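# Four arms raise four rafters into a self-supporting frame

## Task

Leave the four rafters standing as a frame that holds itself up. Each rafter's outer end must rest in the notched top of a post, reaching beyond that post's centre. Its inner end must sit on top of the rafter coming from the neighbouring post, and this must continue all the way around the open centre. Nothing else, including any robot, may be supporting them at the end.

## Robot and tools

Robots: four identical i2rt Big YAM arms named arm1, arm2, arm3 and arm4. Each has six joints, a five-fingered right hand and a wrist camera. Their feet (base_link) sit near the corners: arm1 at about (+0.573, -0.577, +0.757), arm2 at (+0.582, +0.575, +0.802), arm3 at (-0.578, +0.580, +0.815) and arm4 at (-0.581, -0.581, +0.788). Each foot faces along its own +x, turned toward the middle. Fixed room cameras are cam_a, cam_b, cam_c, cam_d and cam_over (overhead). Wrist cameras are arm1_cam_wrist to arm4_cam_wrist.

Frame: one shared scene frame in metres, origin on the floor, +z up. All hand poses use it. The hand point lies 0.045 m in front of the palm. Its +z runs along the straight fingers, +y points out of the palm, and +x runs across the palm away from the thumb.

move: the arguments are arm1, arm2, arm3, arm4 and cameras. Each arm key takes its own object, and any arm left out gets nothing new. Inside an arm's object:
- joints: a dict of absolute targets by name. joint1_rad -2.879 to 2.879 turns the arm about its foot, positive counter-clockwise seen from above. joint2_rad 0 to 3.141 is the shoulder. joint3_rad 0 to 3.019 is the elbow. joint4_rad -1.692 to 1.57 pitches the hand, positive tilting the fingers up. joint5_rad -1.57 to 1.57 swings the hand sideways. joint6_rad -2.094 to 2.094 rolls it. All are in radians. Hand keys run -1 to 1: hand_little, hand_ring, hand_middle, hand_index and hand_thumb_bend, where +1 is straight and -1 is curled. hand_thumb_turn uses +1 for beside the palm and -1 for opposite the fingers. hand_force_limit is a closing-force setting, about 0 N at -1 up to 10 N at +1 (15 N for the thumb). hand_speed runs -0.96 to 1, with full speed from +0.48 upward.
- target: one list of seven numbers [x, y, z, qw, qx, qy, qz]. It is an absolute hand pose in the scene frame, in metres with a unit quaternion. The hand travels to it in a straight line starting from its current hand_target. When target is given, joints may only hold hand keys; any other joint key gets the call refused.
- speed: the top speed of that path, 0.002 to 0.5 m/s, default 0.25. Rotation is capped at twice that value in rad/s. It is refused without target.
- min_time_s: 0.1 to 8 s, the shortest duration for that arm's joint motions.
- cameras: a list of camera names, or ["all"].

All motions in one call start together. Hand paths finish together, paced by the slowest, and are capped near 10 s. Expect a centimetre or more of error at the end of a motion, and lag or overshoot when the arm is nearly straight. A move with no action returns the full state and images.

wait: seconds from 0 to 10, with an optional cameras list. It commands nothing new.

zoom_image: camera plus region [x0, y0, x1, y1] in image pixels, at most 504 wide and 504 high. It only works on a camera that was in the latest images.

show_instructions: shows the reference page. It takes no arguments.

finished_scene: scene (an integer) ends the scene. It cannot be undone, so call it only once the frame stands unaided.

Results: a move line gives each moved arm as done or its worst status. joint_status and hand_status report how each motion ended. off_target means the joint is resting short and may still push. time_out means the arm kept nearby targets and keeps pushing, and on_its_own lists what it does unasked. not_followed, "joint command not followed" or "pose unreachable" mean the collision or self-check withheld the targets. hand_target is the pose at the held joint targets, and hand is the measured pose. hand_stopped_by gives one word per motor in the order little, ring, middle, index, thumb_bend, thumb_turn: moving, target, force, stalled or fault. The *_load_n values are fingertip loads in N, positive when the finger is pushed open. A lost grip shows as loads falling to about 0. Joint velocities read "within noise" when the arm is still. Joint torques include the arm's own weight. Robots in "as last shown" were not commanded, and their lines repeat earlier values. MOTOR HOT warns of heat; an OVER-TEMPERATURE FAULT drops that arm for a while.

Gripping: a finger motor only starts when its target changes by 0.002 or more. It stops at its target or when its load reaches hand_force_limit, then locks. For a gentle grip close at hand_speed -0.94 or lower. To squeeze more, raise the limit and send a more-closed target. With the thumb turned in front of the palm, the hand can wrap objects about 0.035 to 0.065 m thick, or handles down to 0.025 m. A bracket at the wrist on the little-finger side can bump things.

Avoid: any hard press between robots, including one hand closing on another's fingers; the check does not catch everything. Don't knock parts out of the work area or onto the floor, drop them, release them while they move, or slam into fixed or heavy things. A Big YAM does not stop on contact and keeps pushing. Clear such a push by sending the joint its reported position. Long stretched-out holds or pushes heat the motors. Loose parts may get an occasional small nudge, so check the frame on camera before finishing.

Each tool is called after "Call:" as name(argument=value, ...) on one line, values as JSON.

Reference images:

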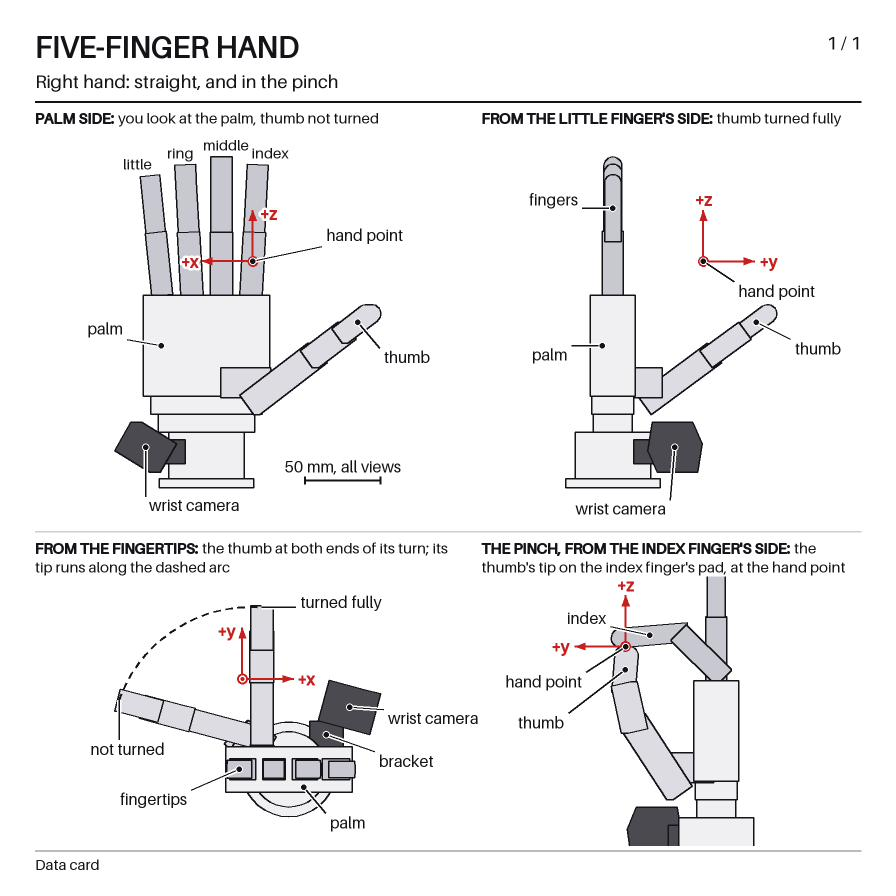

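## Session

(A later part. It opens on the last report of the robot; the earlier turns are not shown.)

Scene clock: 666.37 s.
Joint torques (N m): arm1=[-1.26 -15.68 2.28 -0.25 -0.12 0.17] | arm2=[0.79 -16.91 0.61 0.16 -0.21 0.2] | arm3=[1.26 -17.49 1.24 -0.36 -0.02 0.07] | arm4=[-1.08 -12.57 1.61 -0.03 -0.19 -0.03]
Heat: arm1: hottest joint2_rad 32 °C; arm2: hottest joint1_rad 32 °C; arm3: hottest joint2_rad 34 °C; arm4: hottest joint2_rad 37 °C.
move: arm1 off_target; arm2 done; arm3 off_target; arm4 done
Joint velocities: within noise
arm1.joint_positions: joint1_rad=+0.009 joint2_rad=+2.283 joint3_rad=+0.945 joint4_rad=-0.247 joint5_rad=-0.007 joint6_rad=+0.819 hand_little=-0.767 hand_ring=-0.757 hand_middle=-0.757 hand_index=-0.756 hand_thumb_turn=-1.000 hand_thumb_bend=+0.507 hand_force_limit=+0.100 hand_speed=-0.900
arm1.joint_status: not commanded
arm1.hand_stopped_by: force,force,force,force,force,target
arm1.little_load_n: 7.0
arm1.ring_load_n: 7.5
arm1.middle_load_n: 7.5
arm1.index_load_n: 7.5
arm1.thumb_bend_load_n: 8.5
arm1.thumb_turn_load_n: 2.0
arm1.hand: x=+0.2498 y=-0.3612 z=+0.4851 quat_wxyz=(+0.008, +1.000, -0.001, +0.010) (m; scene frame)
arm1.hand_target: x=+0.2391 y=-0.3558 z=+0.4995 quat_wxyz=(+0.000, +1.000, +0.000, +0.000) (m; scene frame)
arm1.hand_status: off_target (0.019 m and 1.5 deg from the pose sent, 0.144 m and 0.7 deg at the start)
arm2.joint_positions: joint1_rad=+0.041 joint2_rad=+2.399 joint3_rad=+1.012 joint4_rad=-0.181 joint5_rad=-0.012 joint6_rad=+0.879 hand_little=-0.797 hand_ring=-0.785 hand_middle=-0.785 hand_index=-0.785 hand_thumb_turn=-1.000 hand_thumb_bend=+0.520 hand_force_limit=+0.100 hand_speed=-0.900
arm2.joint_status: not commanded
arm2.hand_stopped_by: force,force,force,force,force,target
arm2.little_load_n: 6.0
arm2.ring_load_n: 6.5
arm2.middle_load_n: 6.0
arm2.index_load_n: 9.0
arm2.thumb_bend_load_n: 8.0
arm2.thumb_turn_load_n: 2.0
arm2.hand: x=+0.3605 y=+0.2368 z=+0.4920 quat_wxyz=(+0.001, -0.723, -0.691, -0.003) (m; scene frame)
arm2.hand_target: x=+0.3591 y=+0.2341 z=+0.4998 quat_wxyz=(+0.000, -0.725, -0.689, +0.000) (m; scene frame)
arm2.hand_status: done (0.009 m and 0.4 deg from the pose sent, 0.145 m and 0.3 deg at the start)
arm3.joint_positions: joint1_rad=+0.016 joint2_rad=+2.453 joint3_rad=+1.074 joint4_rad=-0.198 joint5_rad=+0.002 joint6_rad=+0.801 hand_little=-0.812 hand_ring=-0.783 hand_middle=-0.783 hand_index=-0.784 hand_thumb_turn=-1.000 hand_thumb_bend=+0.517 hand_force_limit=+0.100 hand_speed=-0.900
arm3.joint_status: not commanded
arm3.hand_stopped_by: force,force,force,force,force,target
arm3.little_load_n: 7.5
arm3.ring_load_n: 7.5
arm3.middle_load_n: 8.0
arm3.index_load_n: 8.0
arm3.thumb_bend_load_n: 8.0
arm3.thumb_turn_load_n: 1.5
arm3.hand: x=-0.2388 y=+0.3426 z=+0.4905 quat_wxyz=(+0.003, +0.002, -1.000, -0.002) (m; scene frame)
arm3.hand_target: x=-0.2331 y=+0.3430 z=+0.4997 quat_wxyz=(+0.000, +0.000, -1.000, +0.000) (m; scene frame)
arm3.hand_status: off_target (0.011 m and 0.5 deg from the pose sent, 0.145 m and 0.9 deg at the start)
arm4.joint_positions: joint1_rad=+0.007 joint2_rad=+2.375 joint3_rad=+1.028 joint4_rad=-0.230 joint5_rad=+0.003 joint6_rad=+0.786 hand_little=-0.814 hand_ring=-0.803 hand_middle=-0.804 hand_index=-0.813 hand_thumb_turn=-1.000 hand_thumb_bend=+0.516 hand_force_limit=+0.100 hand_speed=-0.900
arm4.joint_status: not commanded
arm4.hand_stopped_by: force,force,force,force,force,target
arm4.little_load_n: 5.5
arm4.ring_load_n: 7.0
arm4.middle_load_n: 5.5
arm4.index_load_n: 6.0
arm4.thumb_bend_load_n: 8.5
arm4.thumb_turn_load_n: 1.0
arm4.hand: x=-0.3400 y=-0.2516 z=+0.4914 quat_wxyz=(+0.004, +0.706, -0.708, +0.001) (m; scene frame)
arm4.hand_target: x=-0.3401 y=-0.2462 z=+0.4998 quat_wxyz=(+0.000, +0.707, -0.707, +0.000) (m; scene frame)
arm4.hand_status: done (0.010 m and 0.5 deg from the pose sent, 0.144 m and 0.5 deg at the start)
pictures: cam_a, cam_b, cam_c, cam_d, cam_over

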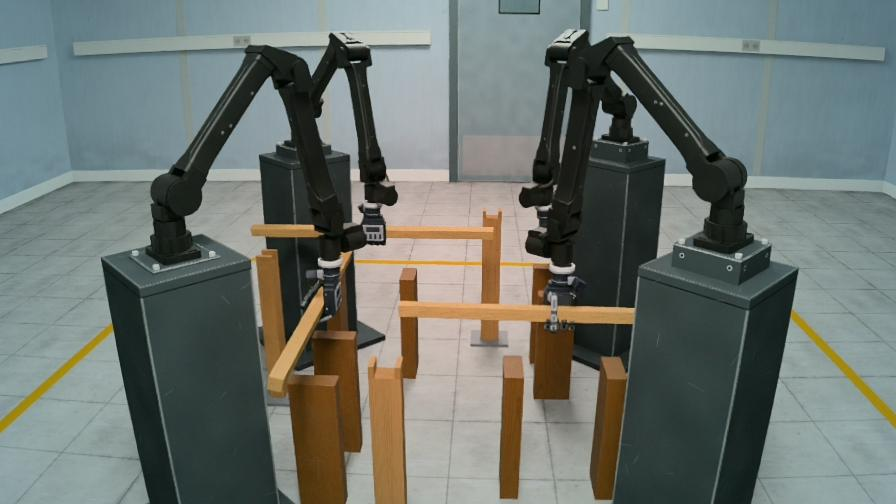

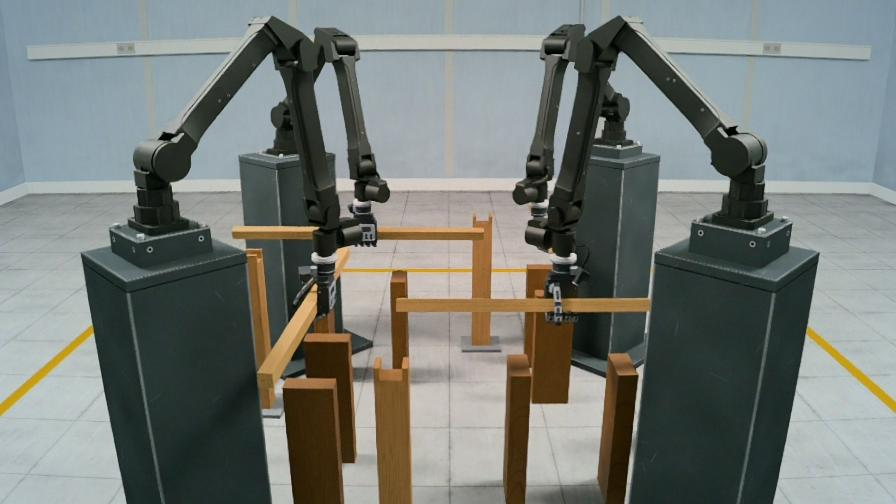

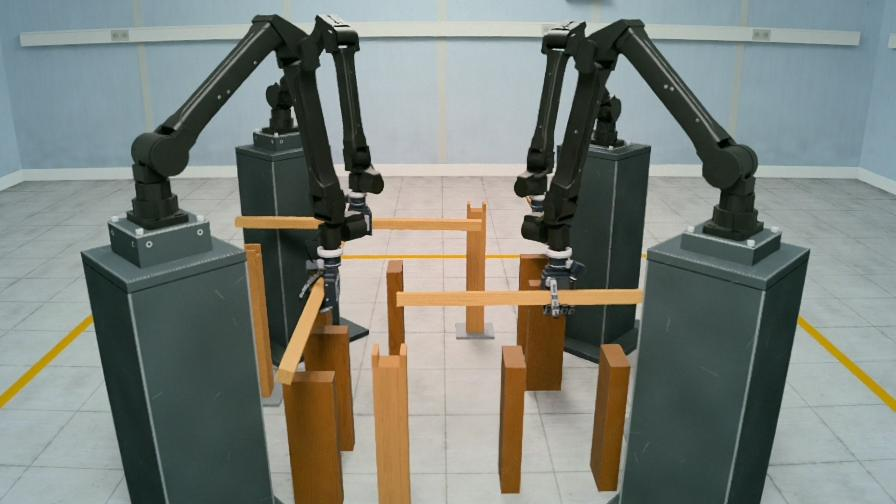

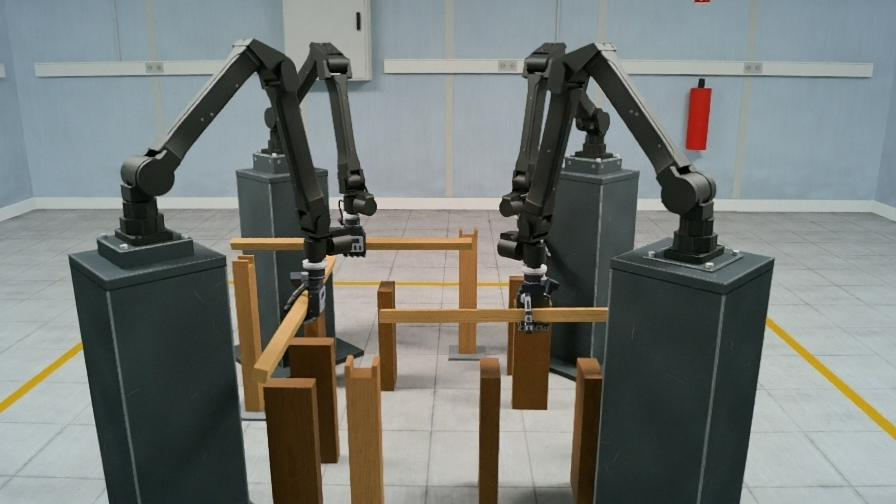

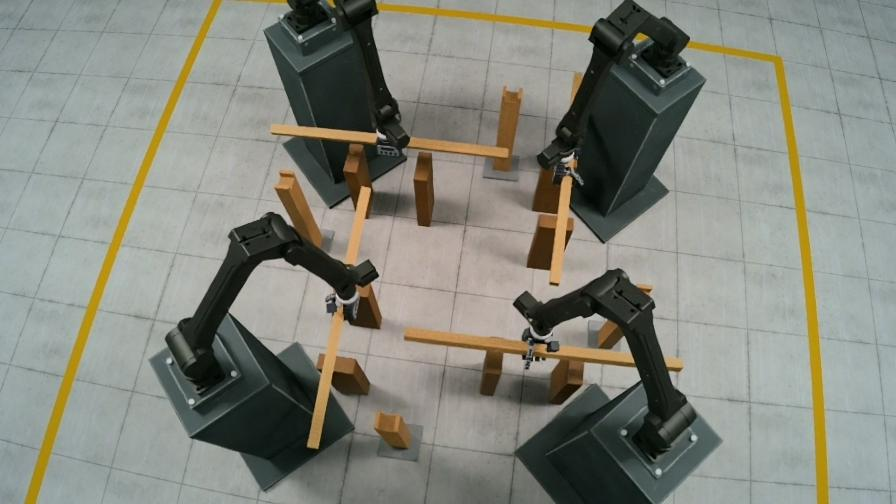

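Call:
move(arm1={"target":[0.245,-0.355,0.66,0,0.9922,0,-0.1247],"speed":0.15}, arm2={"target":[0.355,0.240,0.66,0.0882,0.7016,0.7016,-0.0882],"speed":0.15}, arm3={"target":[-0.240,0.345,0.66,0.1247,0,0.9922,0],"speed":0.15}, arm4={"target":[-0.345,-0.250,0.66,0.0882,-0.7016,0.7016,0.0882],"speed":0.15}, cameras=["cam_over","cam_a","cam_b","cam_c","cam_d"])

Scene clock: 752.03 s.
Joint torques (N m): arm1=[-3.43 -12.98 4.72 0.27 -0.33 0.06] | arm2=[0.32 -14.04 2.8 0.54 -0.52 0.04] | arm3=[-0.62 -14.8 2.56 0.23 -0.33 -0.08] | arm4=[-2.43 -9.93 3.82 0.35 -0.5 -0.12]
Heat: arm1: hottest joint2_rad 33 °C; arm2: hottest joint1_rad 32 °C; arm3: hottest joint2_rad 36 °C; arm4: hottest joint2_rad 39 °C.
move: arm1 off_target; arm2 done; arm3 done; arm4 done
Joint velocities: within noise
arm1.joint_positions: joint1_rad=-0.073 joint2_rad=+1.810 joint3_rad=+0.742 joint4_rad=-0.355 joint5_rad=-0.191 joint6_rad=+0.750 hand_little=-0.767 hand_ring=-0.757 hand_middle=-0.757 hand_index=-0.756 hand_thumb_turn=-1.000 hand_thumb_bend=+0.507 hand_force_limit=+0.100 hand_speed=-0.900
arm1.joint_status: not commanded
arm1.hand_stopped_by: force,force,force,force,force,target
arm1.little_load_n: 6.5
arm1.ring_load_n: 7.0
arm1.middle_load_n: 7.5
arm1.index_load_n: 7.5
arm1.thumb_bend_load_n: 8.5
arm1.thumb_turn_load_n: 2.0
arm1.hand: x=+0.2486 y=-0.3647 z=+0.6461 quat_wxyz=(+0.011, +0.994, +0.000, -0.113) (m; scene frame)
arm1.hand_target: x=+0.2451 y=-0.3551 z=+0.6595 quat_wxyz=(+0.000, +0.992, +0.000, -0.125) (m; scene frame)
arm1.hand_status: off_target (0.017 m and 1.8 deg from the pose sent, 0.175 m and 15.5 deg at the start)
arm2.joint_positions: joint1_rad=-0.054 joint2_rad=+1.946 joint3_rad=+0.778 joint4_rad=-0.237 joint5_rad=-0.194 joint6_rad=+0.759 hand_little=-0.797 hand_ring=-0.785 hand_middle=-0.785 hand_index=-0.785 hand_thumb_turn=-1.000 hand_thumb_bend=+0.520 hand_force_limit=+0.100 hand_speed=-0.900
arm2.joint_status: not commanded
arm2.hand_stopped_by: force,force,force,force,force,target
arm2.little_load_n: 5.0
arm2.ring_load_n: 6.0
arm2.middle_load_n: 6.0
arm2.index_load_n: 9.0
arm2.thumb_bend_load_n: 8.0
arm2.thumb_turn_load_n: 2.0
arm2.hand: x=+0.3575 y=+0.2394 z=+0.6529 quat_wxyz=(-0.086, -0.704, -0.700, +0.083) (m; scene frame)
arm2.hand_target: x=+0.3550 y=+0.2399 z=+0.6599 quat_wxyz=(-0.088, -0.702, -0.701, +0.088) (m; scene frame)
arm2.hand_status: done (0.008 m and 0.7 deg from the pose sent, 0.168 m and 14.9 deg at the start)
arm3.joint_positions: joint1_rad=-0.055 joint2_rad=+2.000 joint3_rad=+0.805 joint4_rad=-0.218 joint5_rad=-0.180 joint6_rad=+0.751 hand_little=-0.812 hand_ring=-0.783 hand_middle=-0.783 hand_index=-0.784 hand_thumb_turn=-1.000 hand_thumb_bend=+0.517 hand_force_limit=+0.100 hand_speed=-0.900
arm3.joint_status: not commanded
arm3.hand_stopped_by: force,force,force,force,force,target
arm3.little_load_n: 7.5
arm3.ring_load_n: 7.5
arm3.middle_load_n: 8.0
arm3.index_load_n: 8.0
arm3.thumb_bend_load_n: 8.0
arm3.thumb_turn_load_n: 1.5
arm3.hand: x=-0.2385 y=+0.3485 z=+0.6521 quat_wxyz=(-0.119, -0.001, -0.993, -0.003) (m; scene frame)
arm3.hand_target: x=-0.2400 y=+0.3451 z=+0.6597 quat_wxyz=(-0.125, +0.000, -0.992, +0.000) (m; scene frame)
arm3.hand_status: done (0.009 m and 0.7 deg from the pose sent, 0.169 m and 14.7 deg at the start)
arm4.joint_positions: joint1_rad=-0.057 joint2_rad=+1.916 joint3_rad=+0.787 joint4_rad=-0.287 joint5_rad=-0.181 joint6_rad=+0.731 hand_little=-0.814 hand_ring=-0.803 hand_middle=-0.804 hand_index=-0.813 hand_thumb_turn=-1.000 hand_thumb_bend=+0.516 hand_force_limit=+0.100 hand_speed=-0.900
arm4.joint_status: not commanded
arm4.hand_stopped_by: force,force,force,force,force,target
arm4.little_load_n: 5.5
arm4.ring_load_n: 6.5
arm4.middle_load_n: 5.5
arm4.index_load_n: 6.0
arm4.thumb_bend_load_n: 8.5
arm4.thumb_turn_load_n: 1.5
arm4.hand: x=-0.3498 y=-0.2503 z=+0.6521 quat_wxyz=(-0.081, +0.703, -0.702, -0.086) (m; scene frame)
arm4.hand_target: x=-0.3451 y=-0.2500 z=+0.6598 quat_wxyz=(-0.088, +0.702, -0.702, -0.088) (m; scene frame)
arm4.hand_status: done (0.009 m and 0.8 deg from the pose sent, 0.169 m and 14.7 deg at the start)
pictures: cam_a, cam_b, cam_c, cam_d, cam_over

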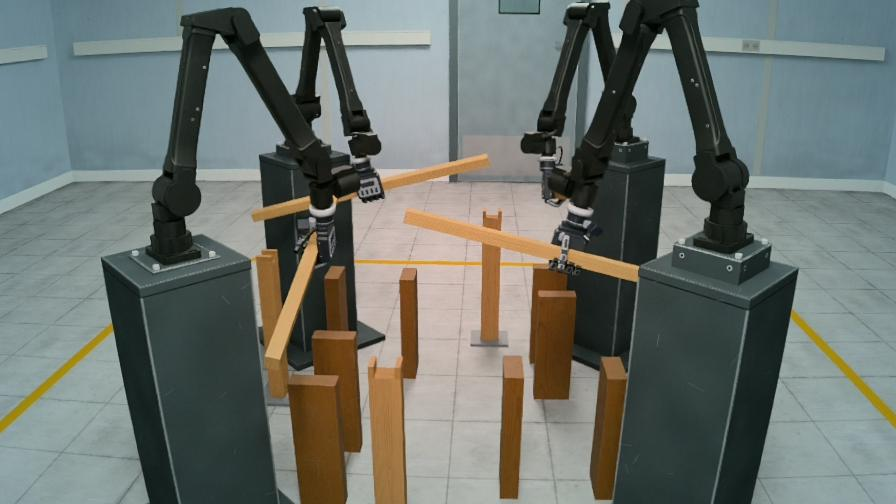

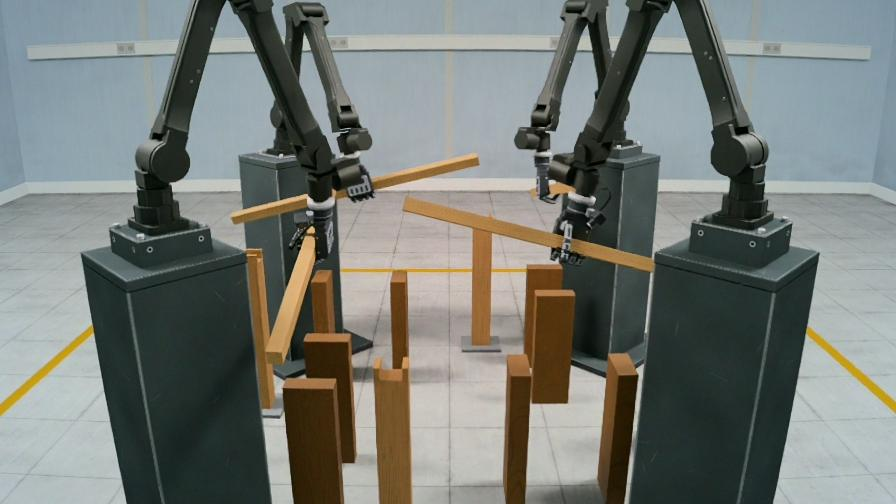

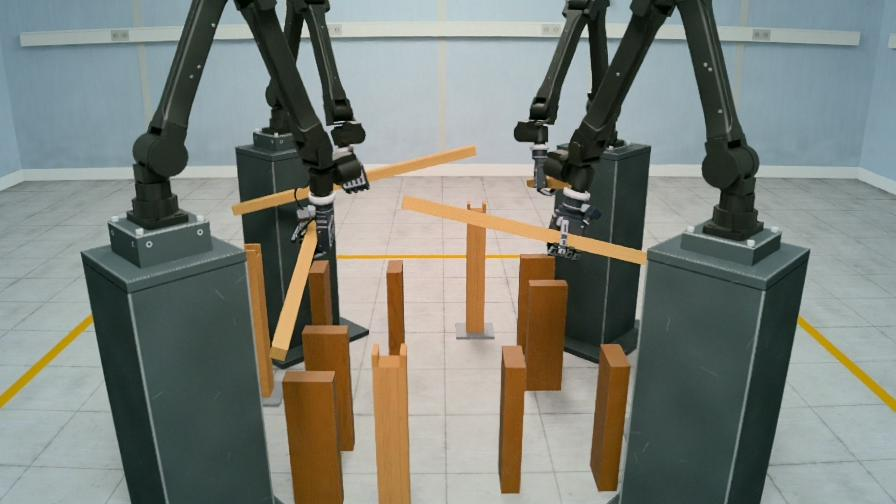

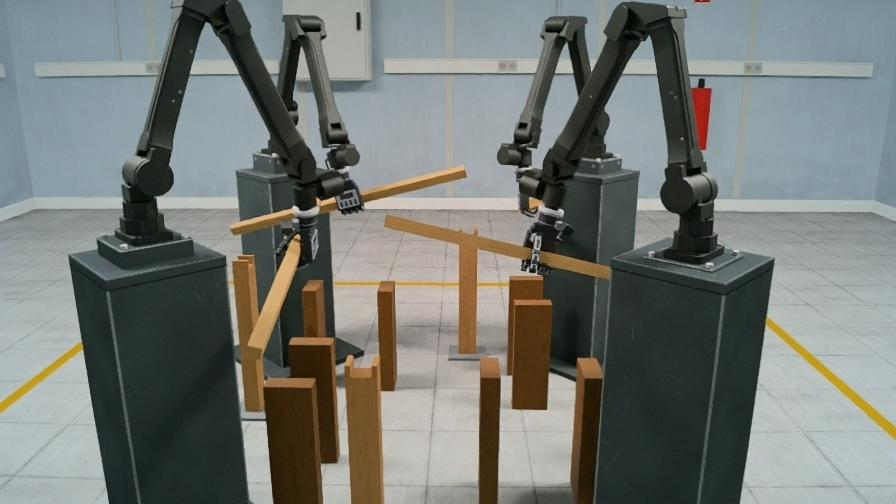

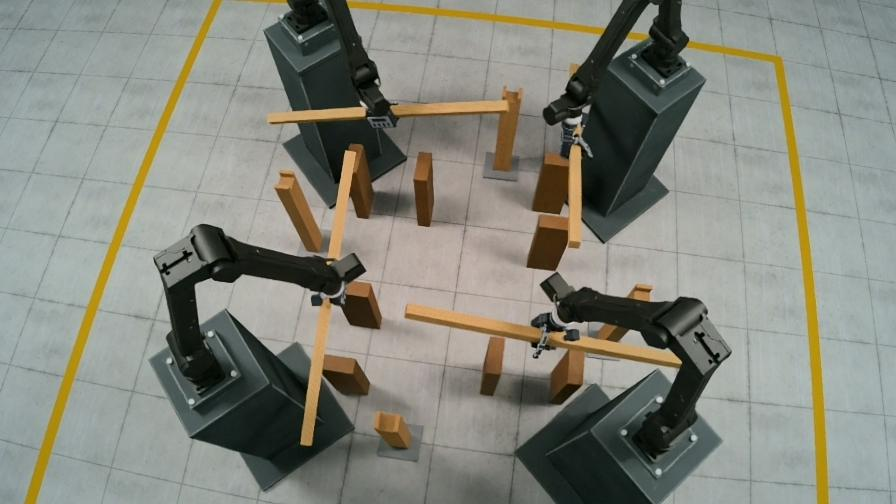

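Call:
move(arm1={"target":[0.200,-0.188,0.675,0,0.9922,0,-0.1247],"speed":0.15}, arm2={"target":[0.192,0.203,0.670,0.0882,0.7016,0.7016,-0.0882],"speed":0.15}, arm3={"target":[-0.204,0.190,0.670,0.1247,0,0.9922,0],"speed":0.15}, arm4={"target":[-0.188,-0.202,0.670,0.0882,-0.7016,0.7016,0.0882],"speed":0.15}, cameras=["cam_over","cam_a","cam_b","cam_c","cam_d"])

Scene clock: 763.43 s.
Joint torques (N m): arm1=[-3.25 -15.09 8.94 0.13 -0.34 0.07] | arm2=[0.44 -16.56 7.98 0.4 -0.51 0.03] | arm3=[-0.85 -18.14 7.64 -0.05 -0.33 -0.15] | arm4=[-2.14 -12.22 8.7 0.2 -0.5 -0.14]
Heat: arm1: hottest joint2_rad 33 °C; arm2: hottest joint1_rad 32 °C; arm3: hottest joint2_rad 35 °C; arm4: hottest joint2_rad 38 °C.
move: arm1 off_target; arm2 off_target; arm3 off_target; arm4 off_target
Joint velocities: within noise
arm1.joint_positions: joint1_rad=-0.221 joint2_rad=+2.026 joint3_rad=+1.214 joint4_rad=-0.649 joint5_rad=-0.216 joint6_rad=+0.604 hand_little=-0.767 hand_ring=-0.757 hand_middle=-0.757 hand_index=-0.756 hand_thumb_turn=-1.000 hand_thumb_bend=+0.507 hand_force_limit=+0.100 hand_speed=-0.900
arm1.joint_status: not commanded
arm1.hand_stopped_by: force,force,force,force,force,target
arm1.little_load_n: 7.0
arm1.ring_load_n: 7.5
arm1.middle_load_n: 7.5
arm1.index_load_n: 8.0
arm1.thumb_bend_load_n: 8.5
arm1.thumb_turn_load_n: 2.0
arm1.hand: x=+0.2099 y=-0.2097 z=+0.6614 quat_wxyz=(+0.016, +0.994, -0.002, -0.112) (m; scene frame)
arm1.hand_target: x=+0.2006 y=-0.1885 z=+0.6755 quat_wxyz=(+0.000, +0.992, +0.000, -0.125) (m; scene frame)
arm1.hand_status: off_target (0.027 m and 2.3 deg from the pose sent, 0.186 m and 1.8 deg at the start)
arm2.joint_positions: joint1_rad=-0.210 joint2_rad=+2.125 joint3_rad=+1.215 joint4_rad=-0.550 joint5_rad=-0.219 joint6_rad=+0.606 hand_little=-0.797 hand_ring=-0.785 hand_middle=-0.785 hand_index=-0.785 hand_thumb_turn=-1.000 hand_thumb_bend=+0.520 hand_force_limit=+0.100 hand_speed=-0.900
arm2.joint_status: not commanded
arm2.hand_stopped_by: force,force,force,force,force,target
arm2.little_load_n: 5.0
arm2.ring_load_n: 6.0
arm2.middle_load_n: 6.0
arm2.index_load_n: 9.0
arm2.thumb_bend_load_n: 8.5
arm2.thumb_turn_load_n: 2.0
arm2.hand: x=+0.2112 y=+0.2140 z=+0.6615 quat_wxyz=(-0.089, -0.706, -0.699, +0.071) (m; scene frame)
arm2.hand_target: x=+0.1925 y=+0.2034 z=+0.6705 quat_wxyz=(-0.088, -0.702, -0.701, +0.088) (m; scene frame)
arm2.hand_status: off_target (0.024 m and 2.0 deg from the pose sent, 0.170 m and 0.7 deg at the start)
arm3.joint_positions: joint1_rad=-0.199 joint2_rad=+2.164 joint3_rad=+1.219 joint4_rad=-0.526 joint5_rad=-0.201 joint6_rad=+0.608 hand_little=-0.812 hand_ring=-0.783 hand_middle=-0.783 hand_index=-0.784 hand_thumb_turn=-1.000 hand_thumb_bend=+0.517 hand_force_limit=+0.100 hand_speed=-0.900
arm3.joint_status: not commanded
arm3.hand_stopped_by: force,force,force,force,force,target
arm3.little_load_n: 7.5
arm3.ring_load_n: 7.5
arm3.middle_load_n: 8.0
arm3.index_load_n: 7.5
arm3.thumb_bend_load_n: 8.0
arm3.thumb_turn_load_n: 1.5
arm3.hand: x=-0.2151 y=+0.2123 z=+0.6577 quat_wxyz=(-0.111, -0.004, -0.994, -0.016) (m; scene frame)
arm3.hand_target: x=-0.2045 y=+0.1905 z=+0.6707 quat_wxyz=(-0.125, +0.000, -0.992, +0.000) (m; scene frame)
arm3.hand_status: off_target (0.028 m and 2.5 deg from the pose sent, 0.163 m and 0.7 deg at the start)
arm4.joint_positions: joint1_rad=-0.182 joint2_rad=+2.113 joint3_rad=+1.235 joint4_rad=-0.586 joint5_rad=-0.200 joint6_rad=+0.609 hand_little=-0.814 hand_ring=-0.803 hand_middle=-0.804 hand_index=-0.813 hand_thumb_turn=-1.000 hand_thumb_bend=+0.516 hand_force_limit=+0.100 hand_speed=-0.900
arm4.joint_status: not commanded
arm4.hand_stopped_by: force,force,force,force,force,target
arm4.little_load_n: 5.5
arm4.ring_load_n: 6.5
arm4.middle_load_n: 6.0
arm4.index_load_n: 6.0
arm4.thumb_bend_load_n: 8.5
arm4.thumb_turn_load_n: 1.5
arm4.hand: x=-0.2086 y=-0.2132 z=+0.6592 quat_wxyz=(-0.070, +0.701, -0.704, -0.089) (m; scene frame)
arm4.hand_target: x=-0.1883 y=-0.2025 z=+0.6706 quat_wxyz=(-0.089, +0.702, -0.702, -0.088) (m; scene frame)
arm4.hand_status: off_target (0.026 m and 2.1 deg from the pose sent, 0.170 m and 0.8 deg at the start)
pictures: cam_a, cam_b, cam_c, cam_d, cam_over

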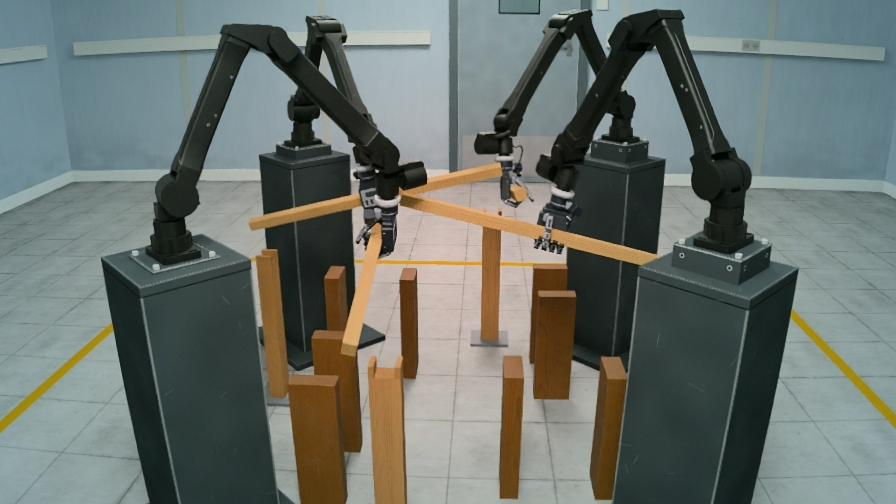

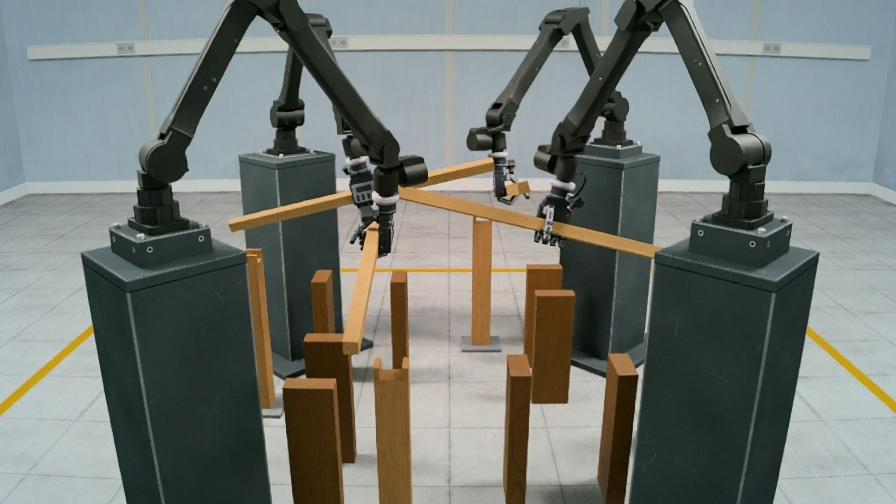

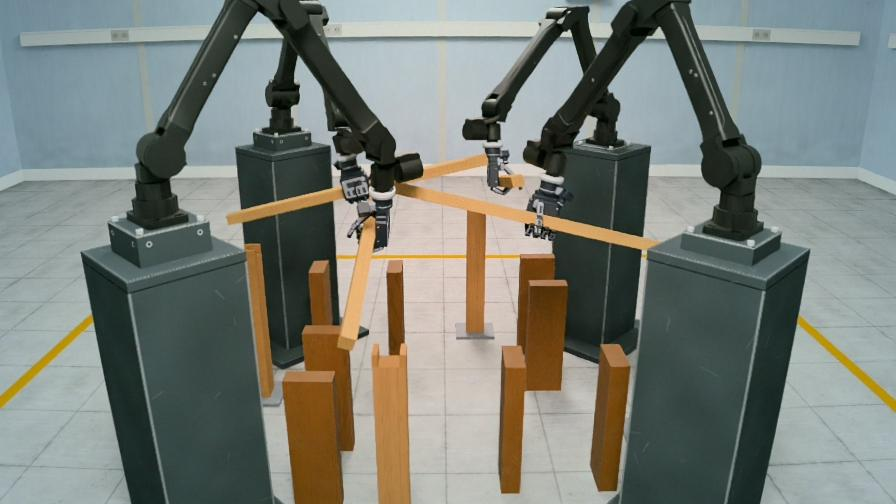

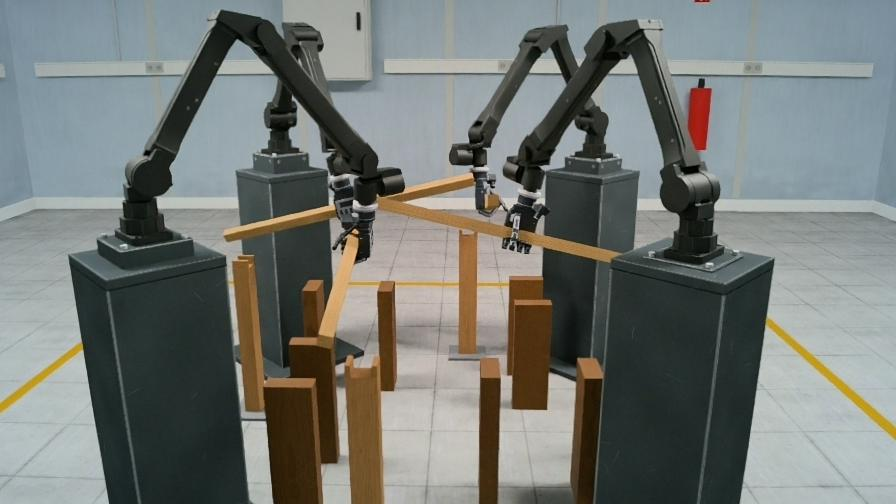

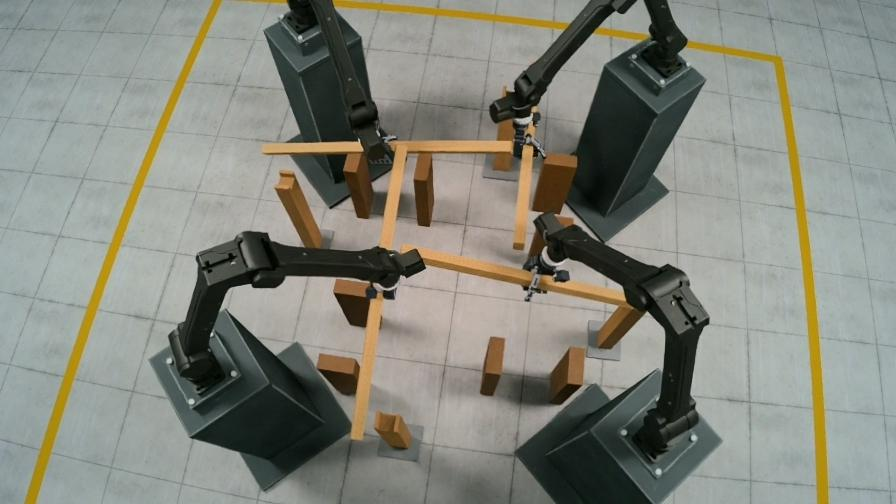

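Call:
move(arm1={"target":[0.188,-0.125,0.671,0,0.9922,0,-0.1247],"speed":0.1}, arm2={"target":[0.128,0.187,0.668,0.0882,0.7016,0.7016,-0.0882],"speed":0.1}, arm3={"target":[-0.187,0.125,0.672,0.1247,0,0.9922,0],"speed":0.1}, arm4={"target":[-0.127,-0.187,0.670,0.0882,-0.7016,0.7016,0.0882],"speed":0.1}, cameras=["cam_over","cam_a","cam_b","cam_c","cam_d"])

Call:
zoom_image(camera="cam_a", region=[330, 180, 530, 400])

Call:
zoom_image(camera="cam_b", region=[330, 180, 530, 400])

Call:
zoom_image(camera="cam_c", region=[330, 180, 530, 400])

Call:
zoom_image(camera="cam_d", region=[310, 180, 510, 400])

Call:
zoom_image(camera="cam_over", region=[250, 60, 670, 460])

Scene clock: 779.70 s.
Joint torques (N m): arm1=[-2.84 -16.62 9.51 0.02 -0.3 0.04] | arm2=[0.32 -18.84 9.21 0.36 -0.53 0.06] | arm3=[-0.5 -19.08 8.65 -0.09 -0.34 -0.1] | arm4=[-2.26 -13.57 9.73 0.23 -0.51 -0.14]
Heat: arm1: hottest joint2_rad 33 °C; arm2: hottest joint3_rad 34 °C; arm3: hottest joint2_rad 35 °C; arm4: hottest joint2_rad 38 °C.
move: arm1 off_target; arm2 off_target; arm3 off_target; arm4 off_target
Joint velocities: within noise
arm1.joint_positions: joint1_rad=-0.260 joint2_rad=+2.150 joint3_rad=+1.428 joint4_rad=-0.751 joint5_rad=-0.222 joint6_rad=+0.562 hand_little=-0.767 hand_ring=-0.757 hand_middle=-0.757 hand_index=-0.756 hand_thumb_turn=-1.000 hand_thumb_bend=+0.507 hand_force_limit=+0.100 hand_speed=-0.900
arm1.joint_status: not commanded
arm1.hand_stopped_by: force,force,force,force,force,target
arm1.little_load_n: 7.0
arm1.ring_load_n: 7.5
arm1.middle_load_n: 7.5
arm1.index_load_n: 7.5
arm1.thumb_bend_load_n: 8.5
arm1.thumb_turn_load_n: 2.0
arm1.hand: x=+0.1961 y=-0.1487 z=+0.6555 quat_wxyz=(+0.017, +0.994, -0.001, -0.112) (m; scene frame)
arm1.hand_target: x=+0.1886 y=-0.1257 z=+0.6715 quat_wxyz=(+0.000, +0.992, +0.000, -0.125) (m; scene frame)
arm1.hand_status: off_target (0.029 m and 2.5 deg from the pose sent, 0.088 m and 2.3 deg at the start)
arm2.joint_positions: joint1_rad=-0.244 joint2_rad=+2.240 joint3_rad=+1.438 joint4_rad=-0.672 joint5_rad=-0.223 joint6_rad=+0.569 hand_little=-0.797 hand_ring=-0.785 hand_middle=-0.785 hand_index=-0.785 hand_thumb_turn=-1.000 hand_thumb_bend=+0.520 hand_force_limit=+0.100 hand_speed=-0.900
arm2.joint_status: not commanded
arm2.hand_stopped_by: force,force,force,force,force,target
arm2.little_load_n: 5.0
arm2.ring_load_n: 6.0
arm2.middle_load_n: 6.0
arm2.index_load_n: 9.0
arm2.thumb_bend_load_n: 8.5
arm2.thumb_turn_load_n: 1.5
arm2.hand: x=+0.1503 y=+0.1978 z=+0.6574 quat_wxyz=(-0.090, -0.706, -0.699, +0.069) (m; scene frame)
arm2.hand_target: x=+0.1287 y=+0.1877 z=+0.6687 quat_wxyz=(-0.088, -0.702, -0.701, +0.088) (m; scene frame)
arm2.hand_status: off_target (0.027 m and 2.3 deg from the pose sent, 0.088 m and 2.0 deg at the start)
arm3.joint_positions: joint1_rad=-0.235 joint2_rad=+2.272 joint3_rad=+1.447 joint4_rad=-0.660 joint5_rad=-0.206 joint6_rad=+0.572 hand_little=-0.812 hand_ring=-0.783 hand_middle=-0.783 hand_index=-0.784 hand_thumb_turn=-1.000 hand_thumb_bend=+0.517 hand_force_limit=+0.100 hand_speed=-0.900
arm3.joint_status: not commanded
arm3.hand_stopped_by: force,force,force,force,force,target
arm3.little_load_n: 7.5
arm3.ring_load_n: 7.5
arm3.middle_load_n: 8.0
arm3.index_load_n: 7.5
arm3.thumb_bend_load_n: 8.0
arm3.thumb_turn_load_n: 1.5
arm3.hand: x=-0.1981 y=+0.1502 z=+0.6563 quat_wxyz=(-0.110, -0.004, -0.994, -0.019) (m; scene frame)
arm3.hand_target: x=-0.1877 y=+0.1256 z=+0.6728 quat_wxyz=(-0.125, +0.000, -0.992, +0.001) (m; scene frame)
arm3.hand_status: off_target (0.032 m and 2.8 deg from the pose sent, 0.093 m and 2.5 deg at the start)
arm4.joint_positions: joint1_rad=-0.217 joint2_rad=+2.222 joint3_rad=+1.448 joint4_rad=-0.703 joint5_rad=-0.205 joint6_rad=+0.573 hand_little=-0.814 hand_ring=-0.803 hand_middle=-0.804 hand_index=-0.813 hand_thumb_turn=-1.000 hand_thumb_bend=+0.516 hand_force_limit=+0.100 hand_speed=-0.900
arm4.joint_status: not commanded
arm4.hand_stopped_by: force,force,force,force,force,target
arm4.little_load_n: 5.0
arm4.ring_load_n: 6.5
arm4.middle_load_n: 5.5
arm4.index_load_n: 6.0
arm4.thumb_bend_load_n: 8.0
arm4.thumb_turn_load_n: 1.5
arm4.hand: x=-0.1502 y=-0.1983 z=+0.6568 quat_wxyz=(-0.067, +0.701, -0.704, -0.090) (m; scene frame)
arm4.hand_target: x=-0.1278 y=-0.1876 z=+0.6707 quat_wxyz=(-0.089, +0.702, -0.702, -0.088) (m; scene frame)
arm4.hand_status: off_target (0.029 m and 2.4 deg from the pose sent, 0.087 m and 2.2 deg at the start)
pictures: cam_a, cam_b, cam_c, cam_d, cam_over

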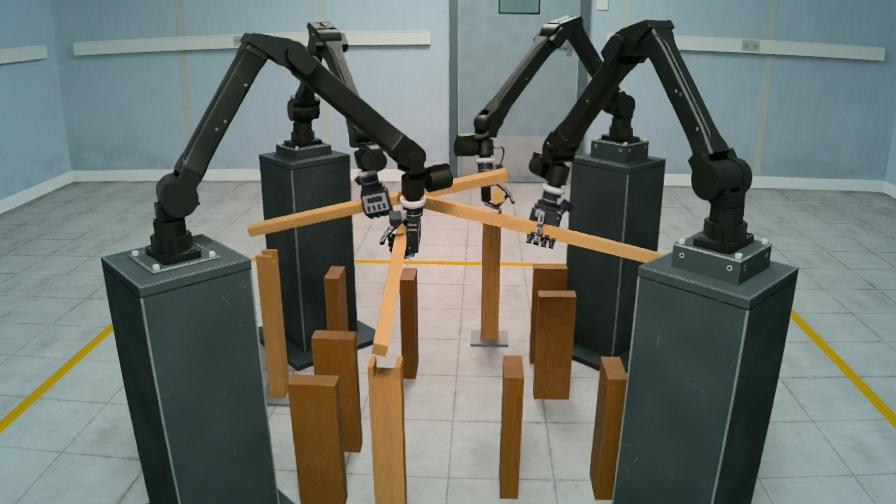

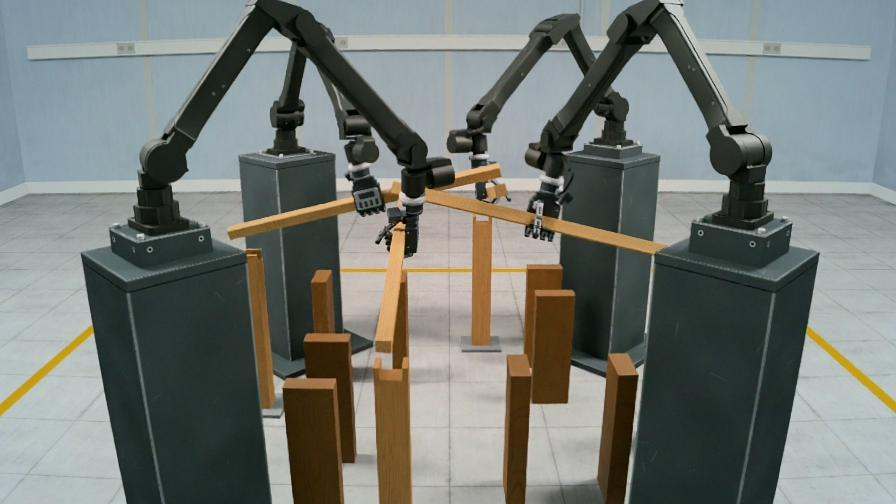

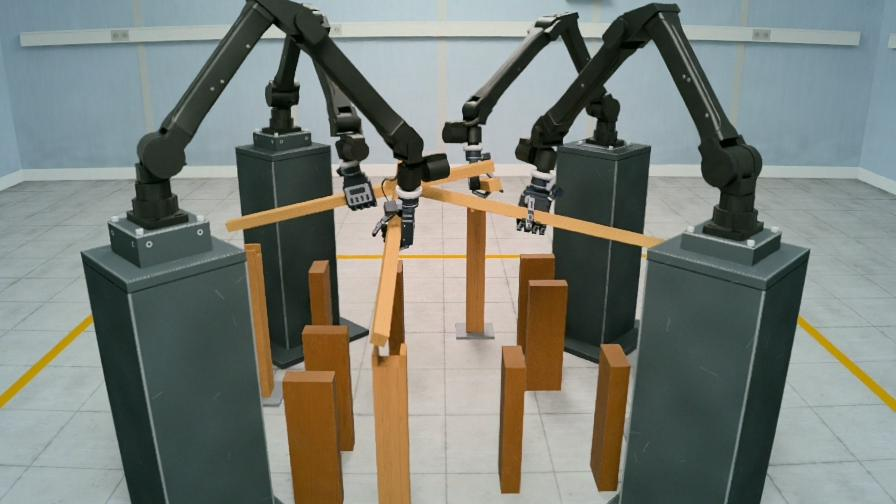

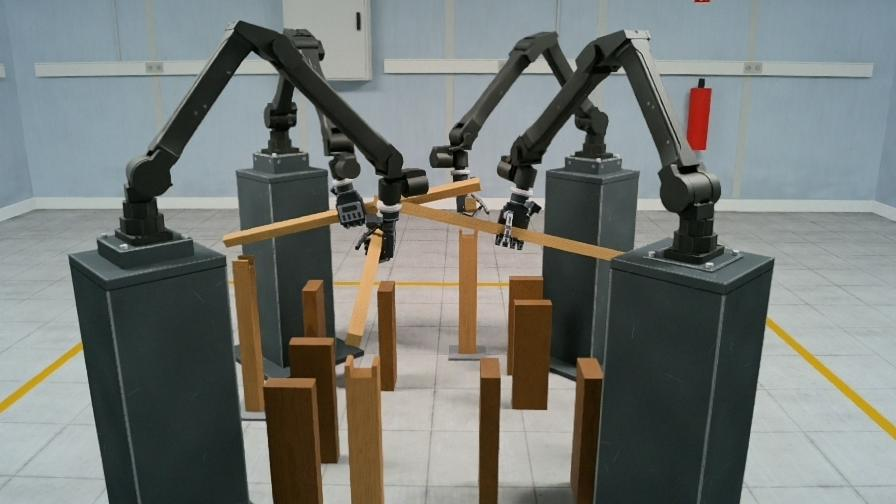

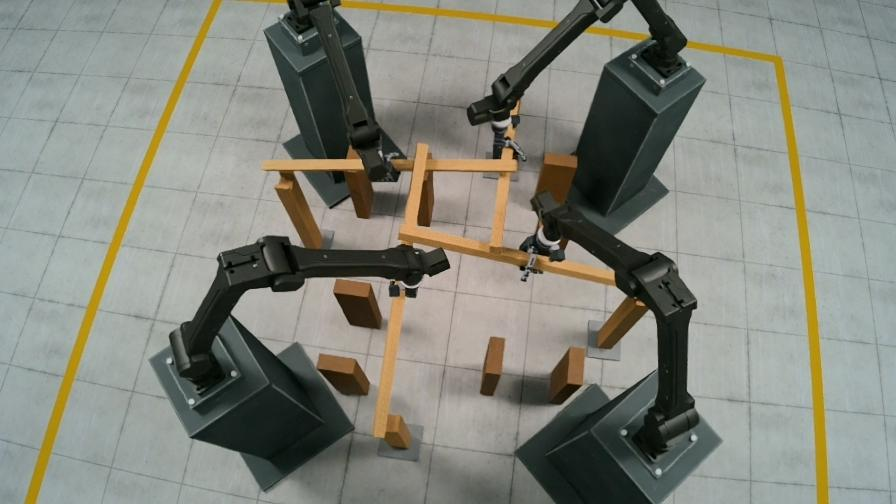

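Scaled by 2.291 from the camera's 896x504 image, which has a finer 1280x720 frame.

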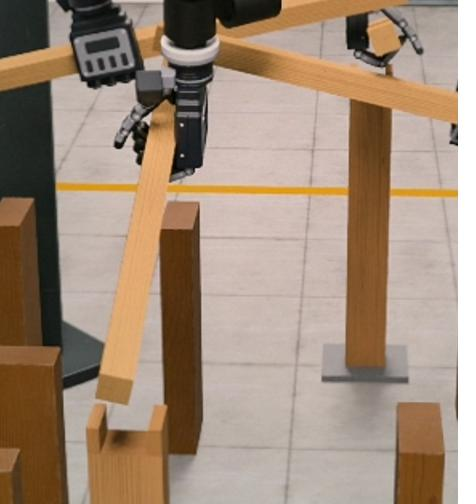

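Scaled by 2.291 from the camera's 896x504 image, which has a finer 1280x720 frame.

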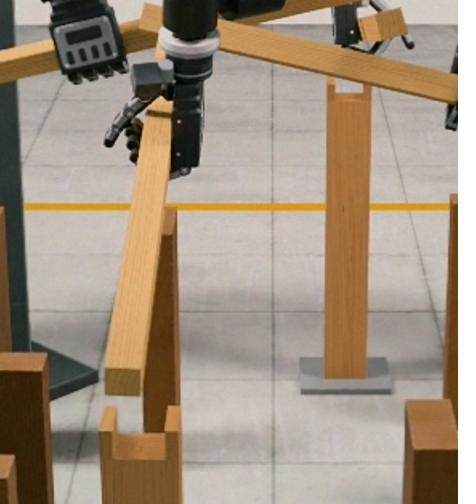

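Scaled by 2.291 from the camera's 896x504 image, which has a finer 1280x720 frame.

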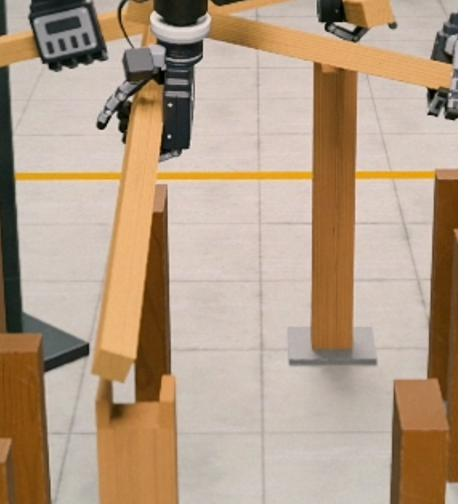

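Scaled by 2.291 from the camera's 896x504 image, which has a finer 1280x720 frame.

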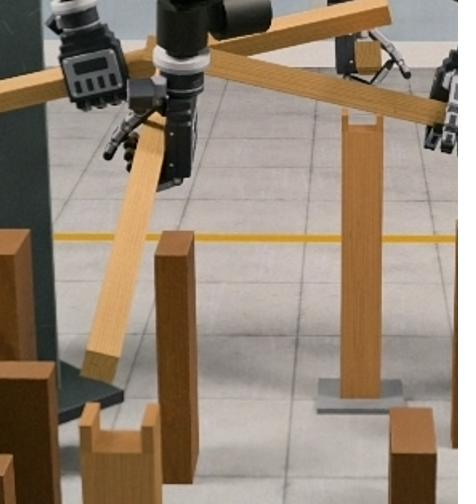

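Scaled by 1.200 from the camera's 896x504 image, which has a finer 1280x720 frame.

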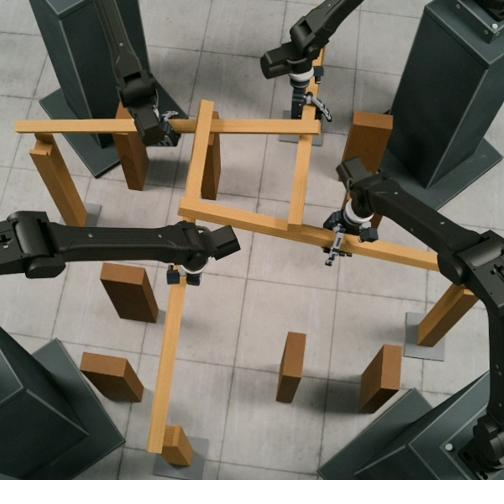

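Call:
zoom_image(camera="cam_over", region=[440, 40, 560, 160])

Call:
zoom_image(camera="cam_a", region=[500, 180, 700, 320])

Call:
zoom_image(camera="cam_c", region=[200, 180, 340, 280])

Scaled by 4.200 from the camera's 896x504 image, which has a finer 1280x720 frame.

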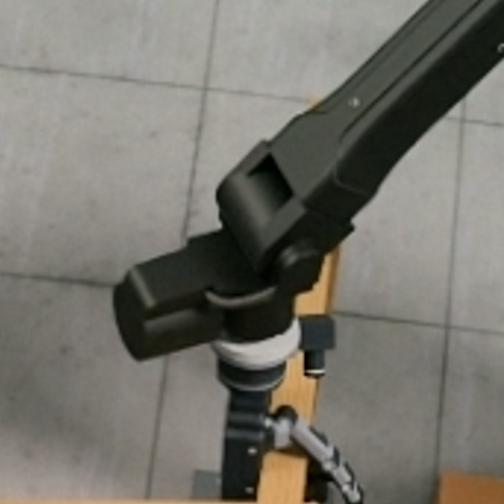

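Scaled by 2.520 from the camera's 896x504 image, which has a finer 1280x720 frame.

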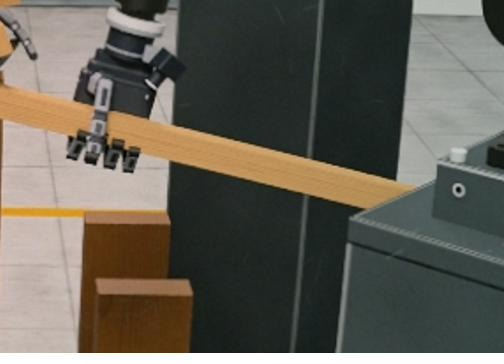

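Scaled by 3.600 from the camera's 896x504 image, which has a finer 1280x720 frame.

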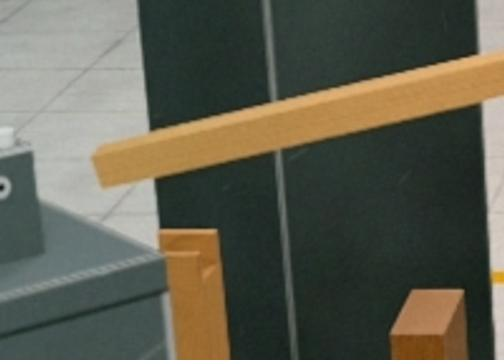

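Call:
zoom_image(camera="cam_b", region=[200, 180, 340, 280])

Call:
zoom_image(camera="cam_d", region=[200, 200, 340, 300])

Call:
zoom_image(camera="cam_a", region=[220, 190, 360, 290])

Scaled by 3.600 from the camera's 896x504 image, which has a finer 1280x720 frame.

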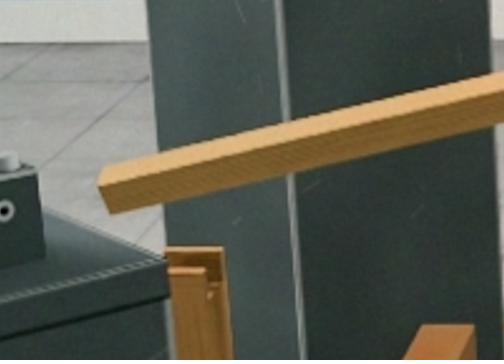

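Scaled by 3.600 from the camera's 896x504 image, which has a finer 1280x720 frame.

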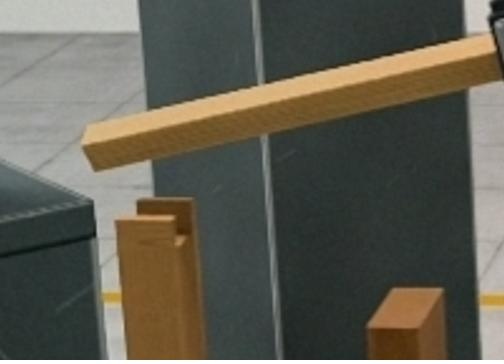

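Scaled by 3.600 from the camera's 896x504 image, which has a finer 1280x720 frame.

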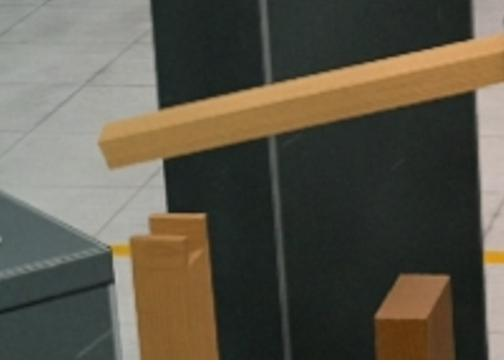

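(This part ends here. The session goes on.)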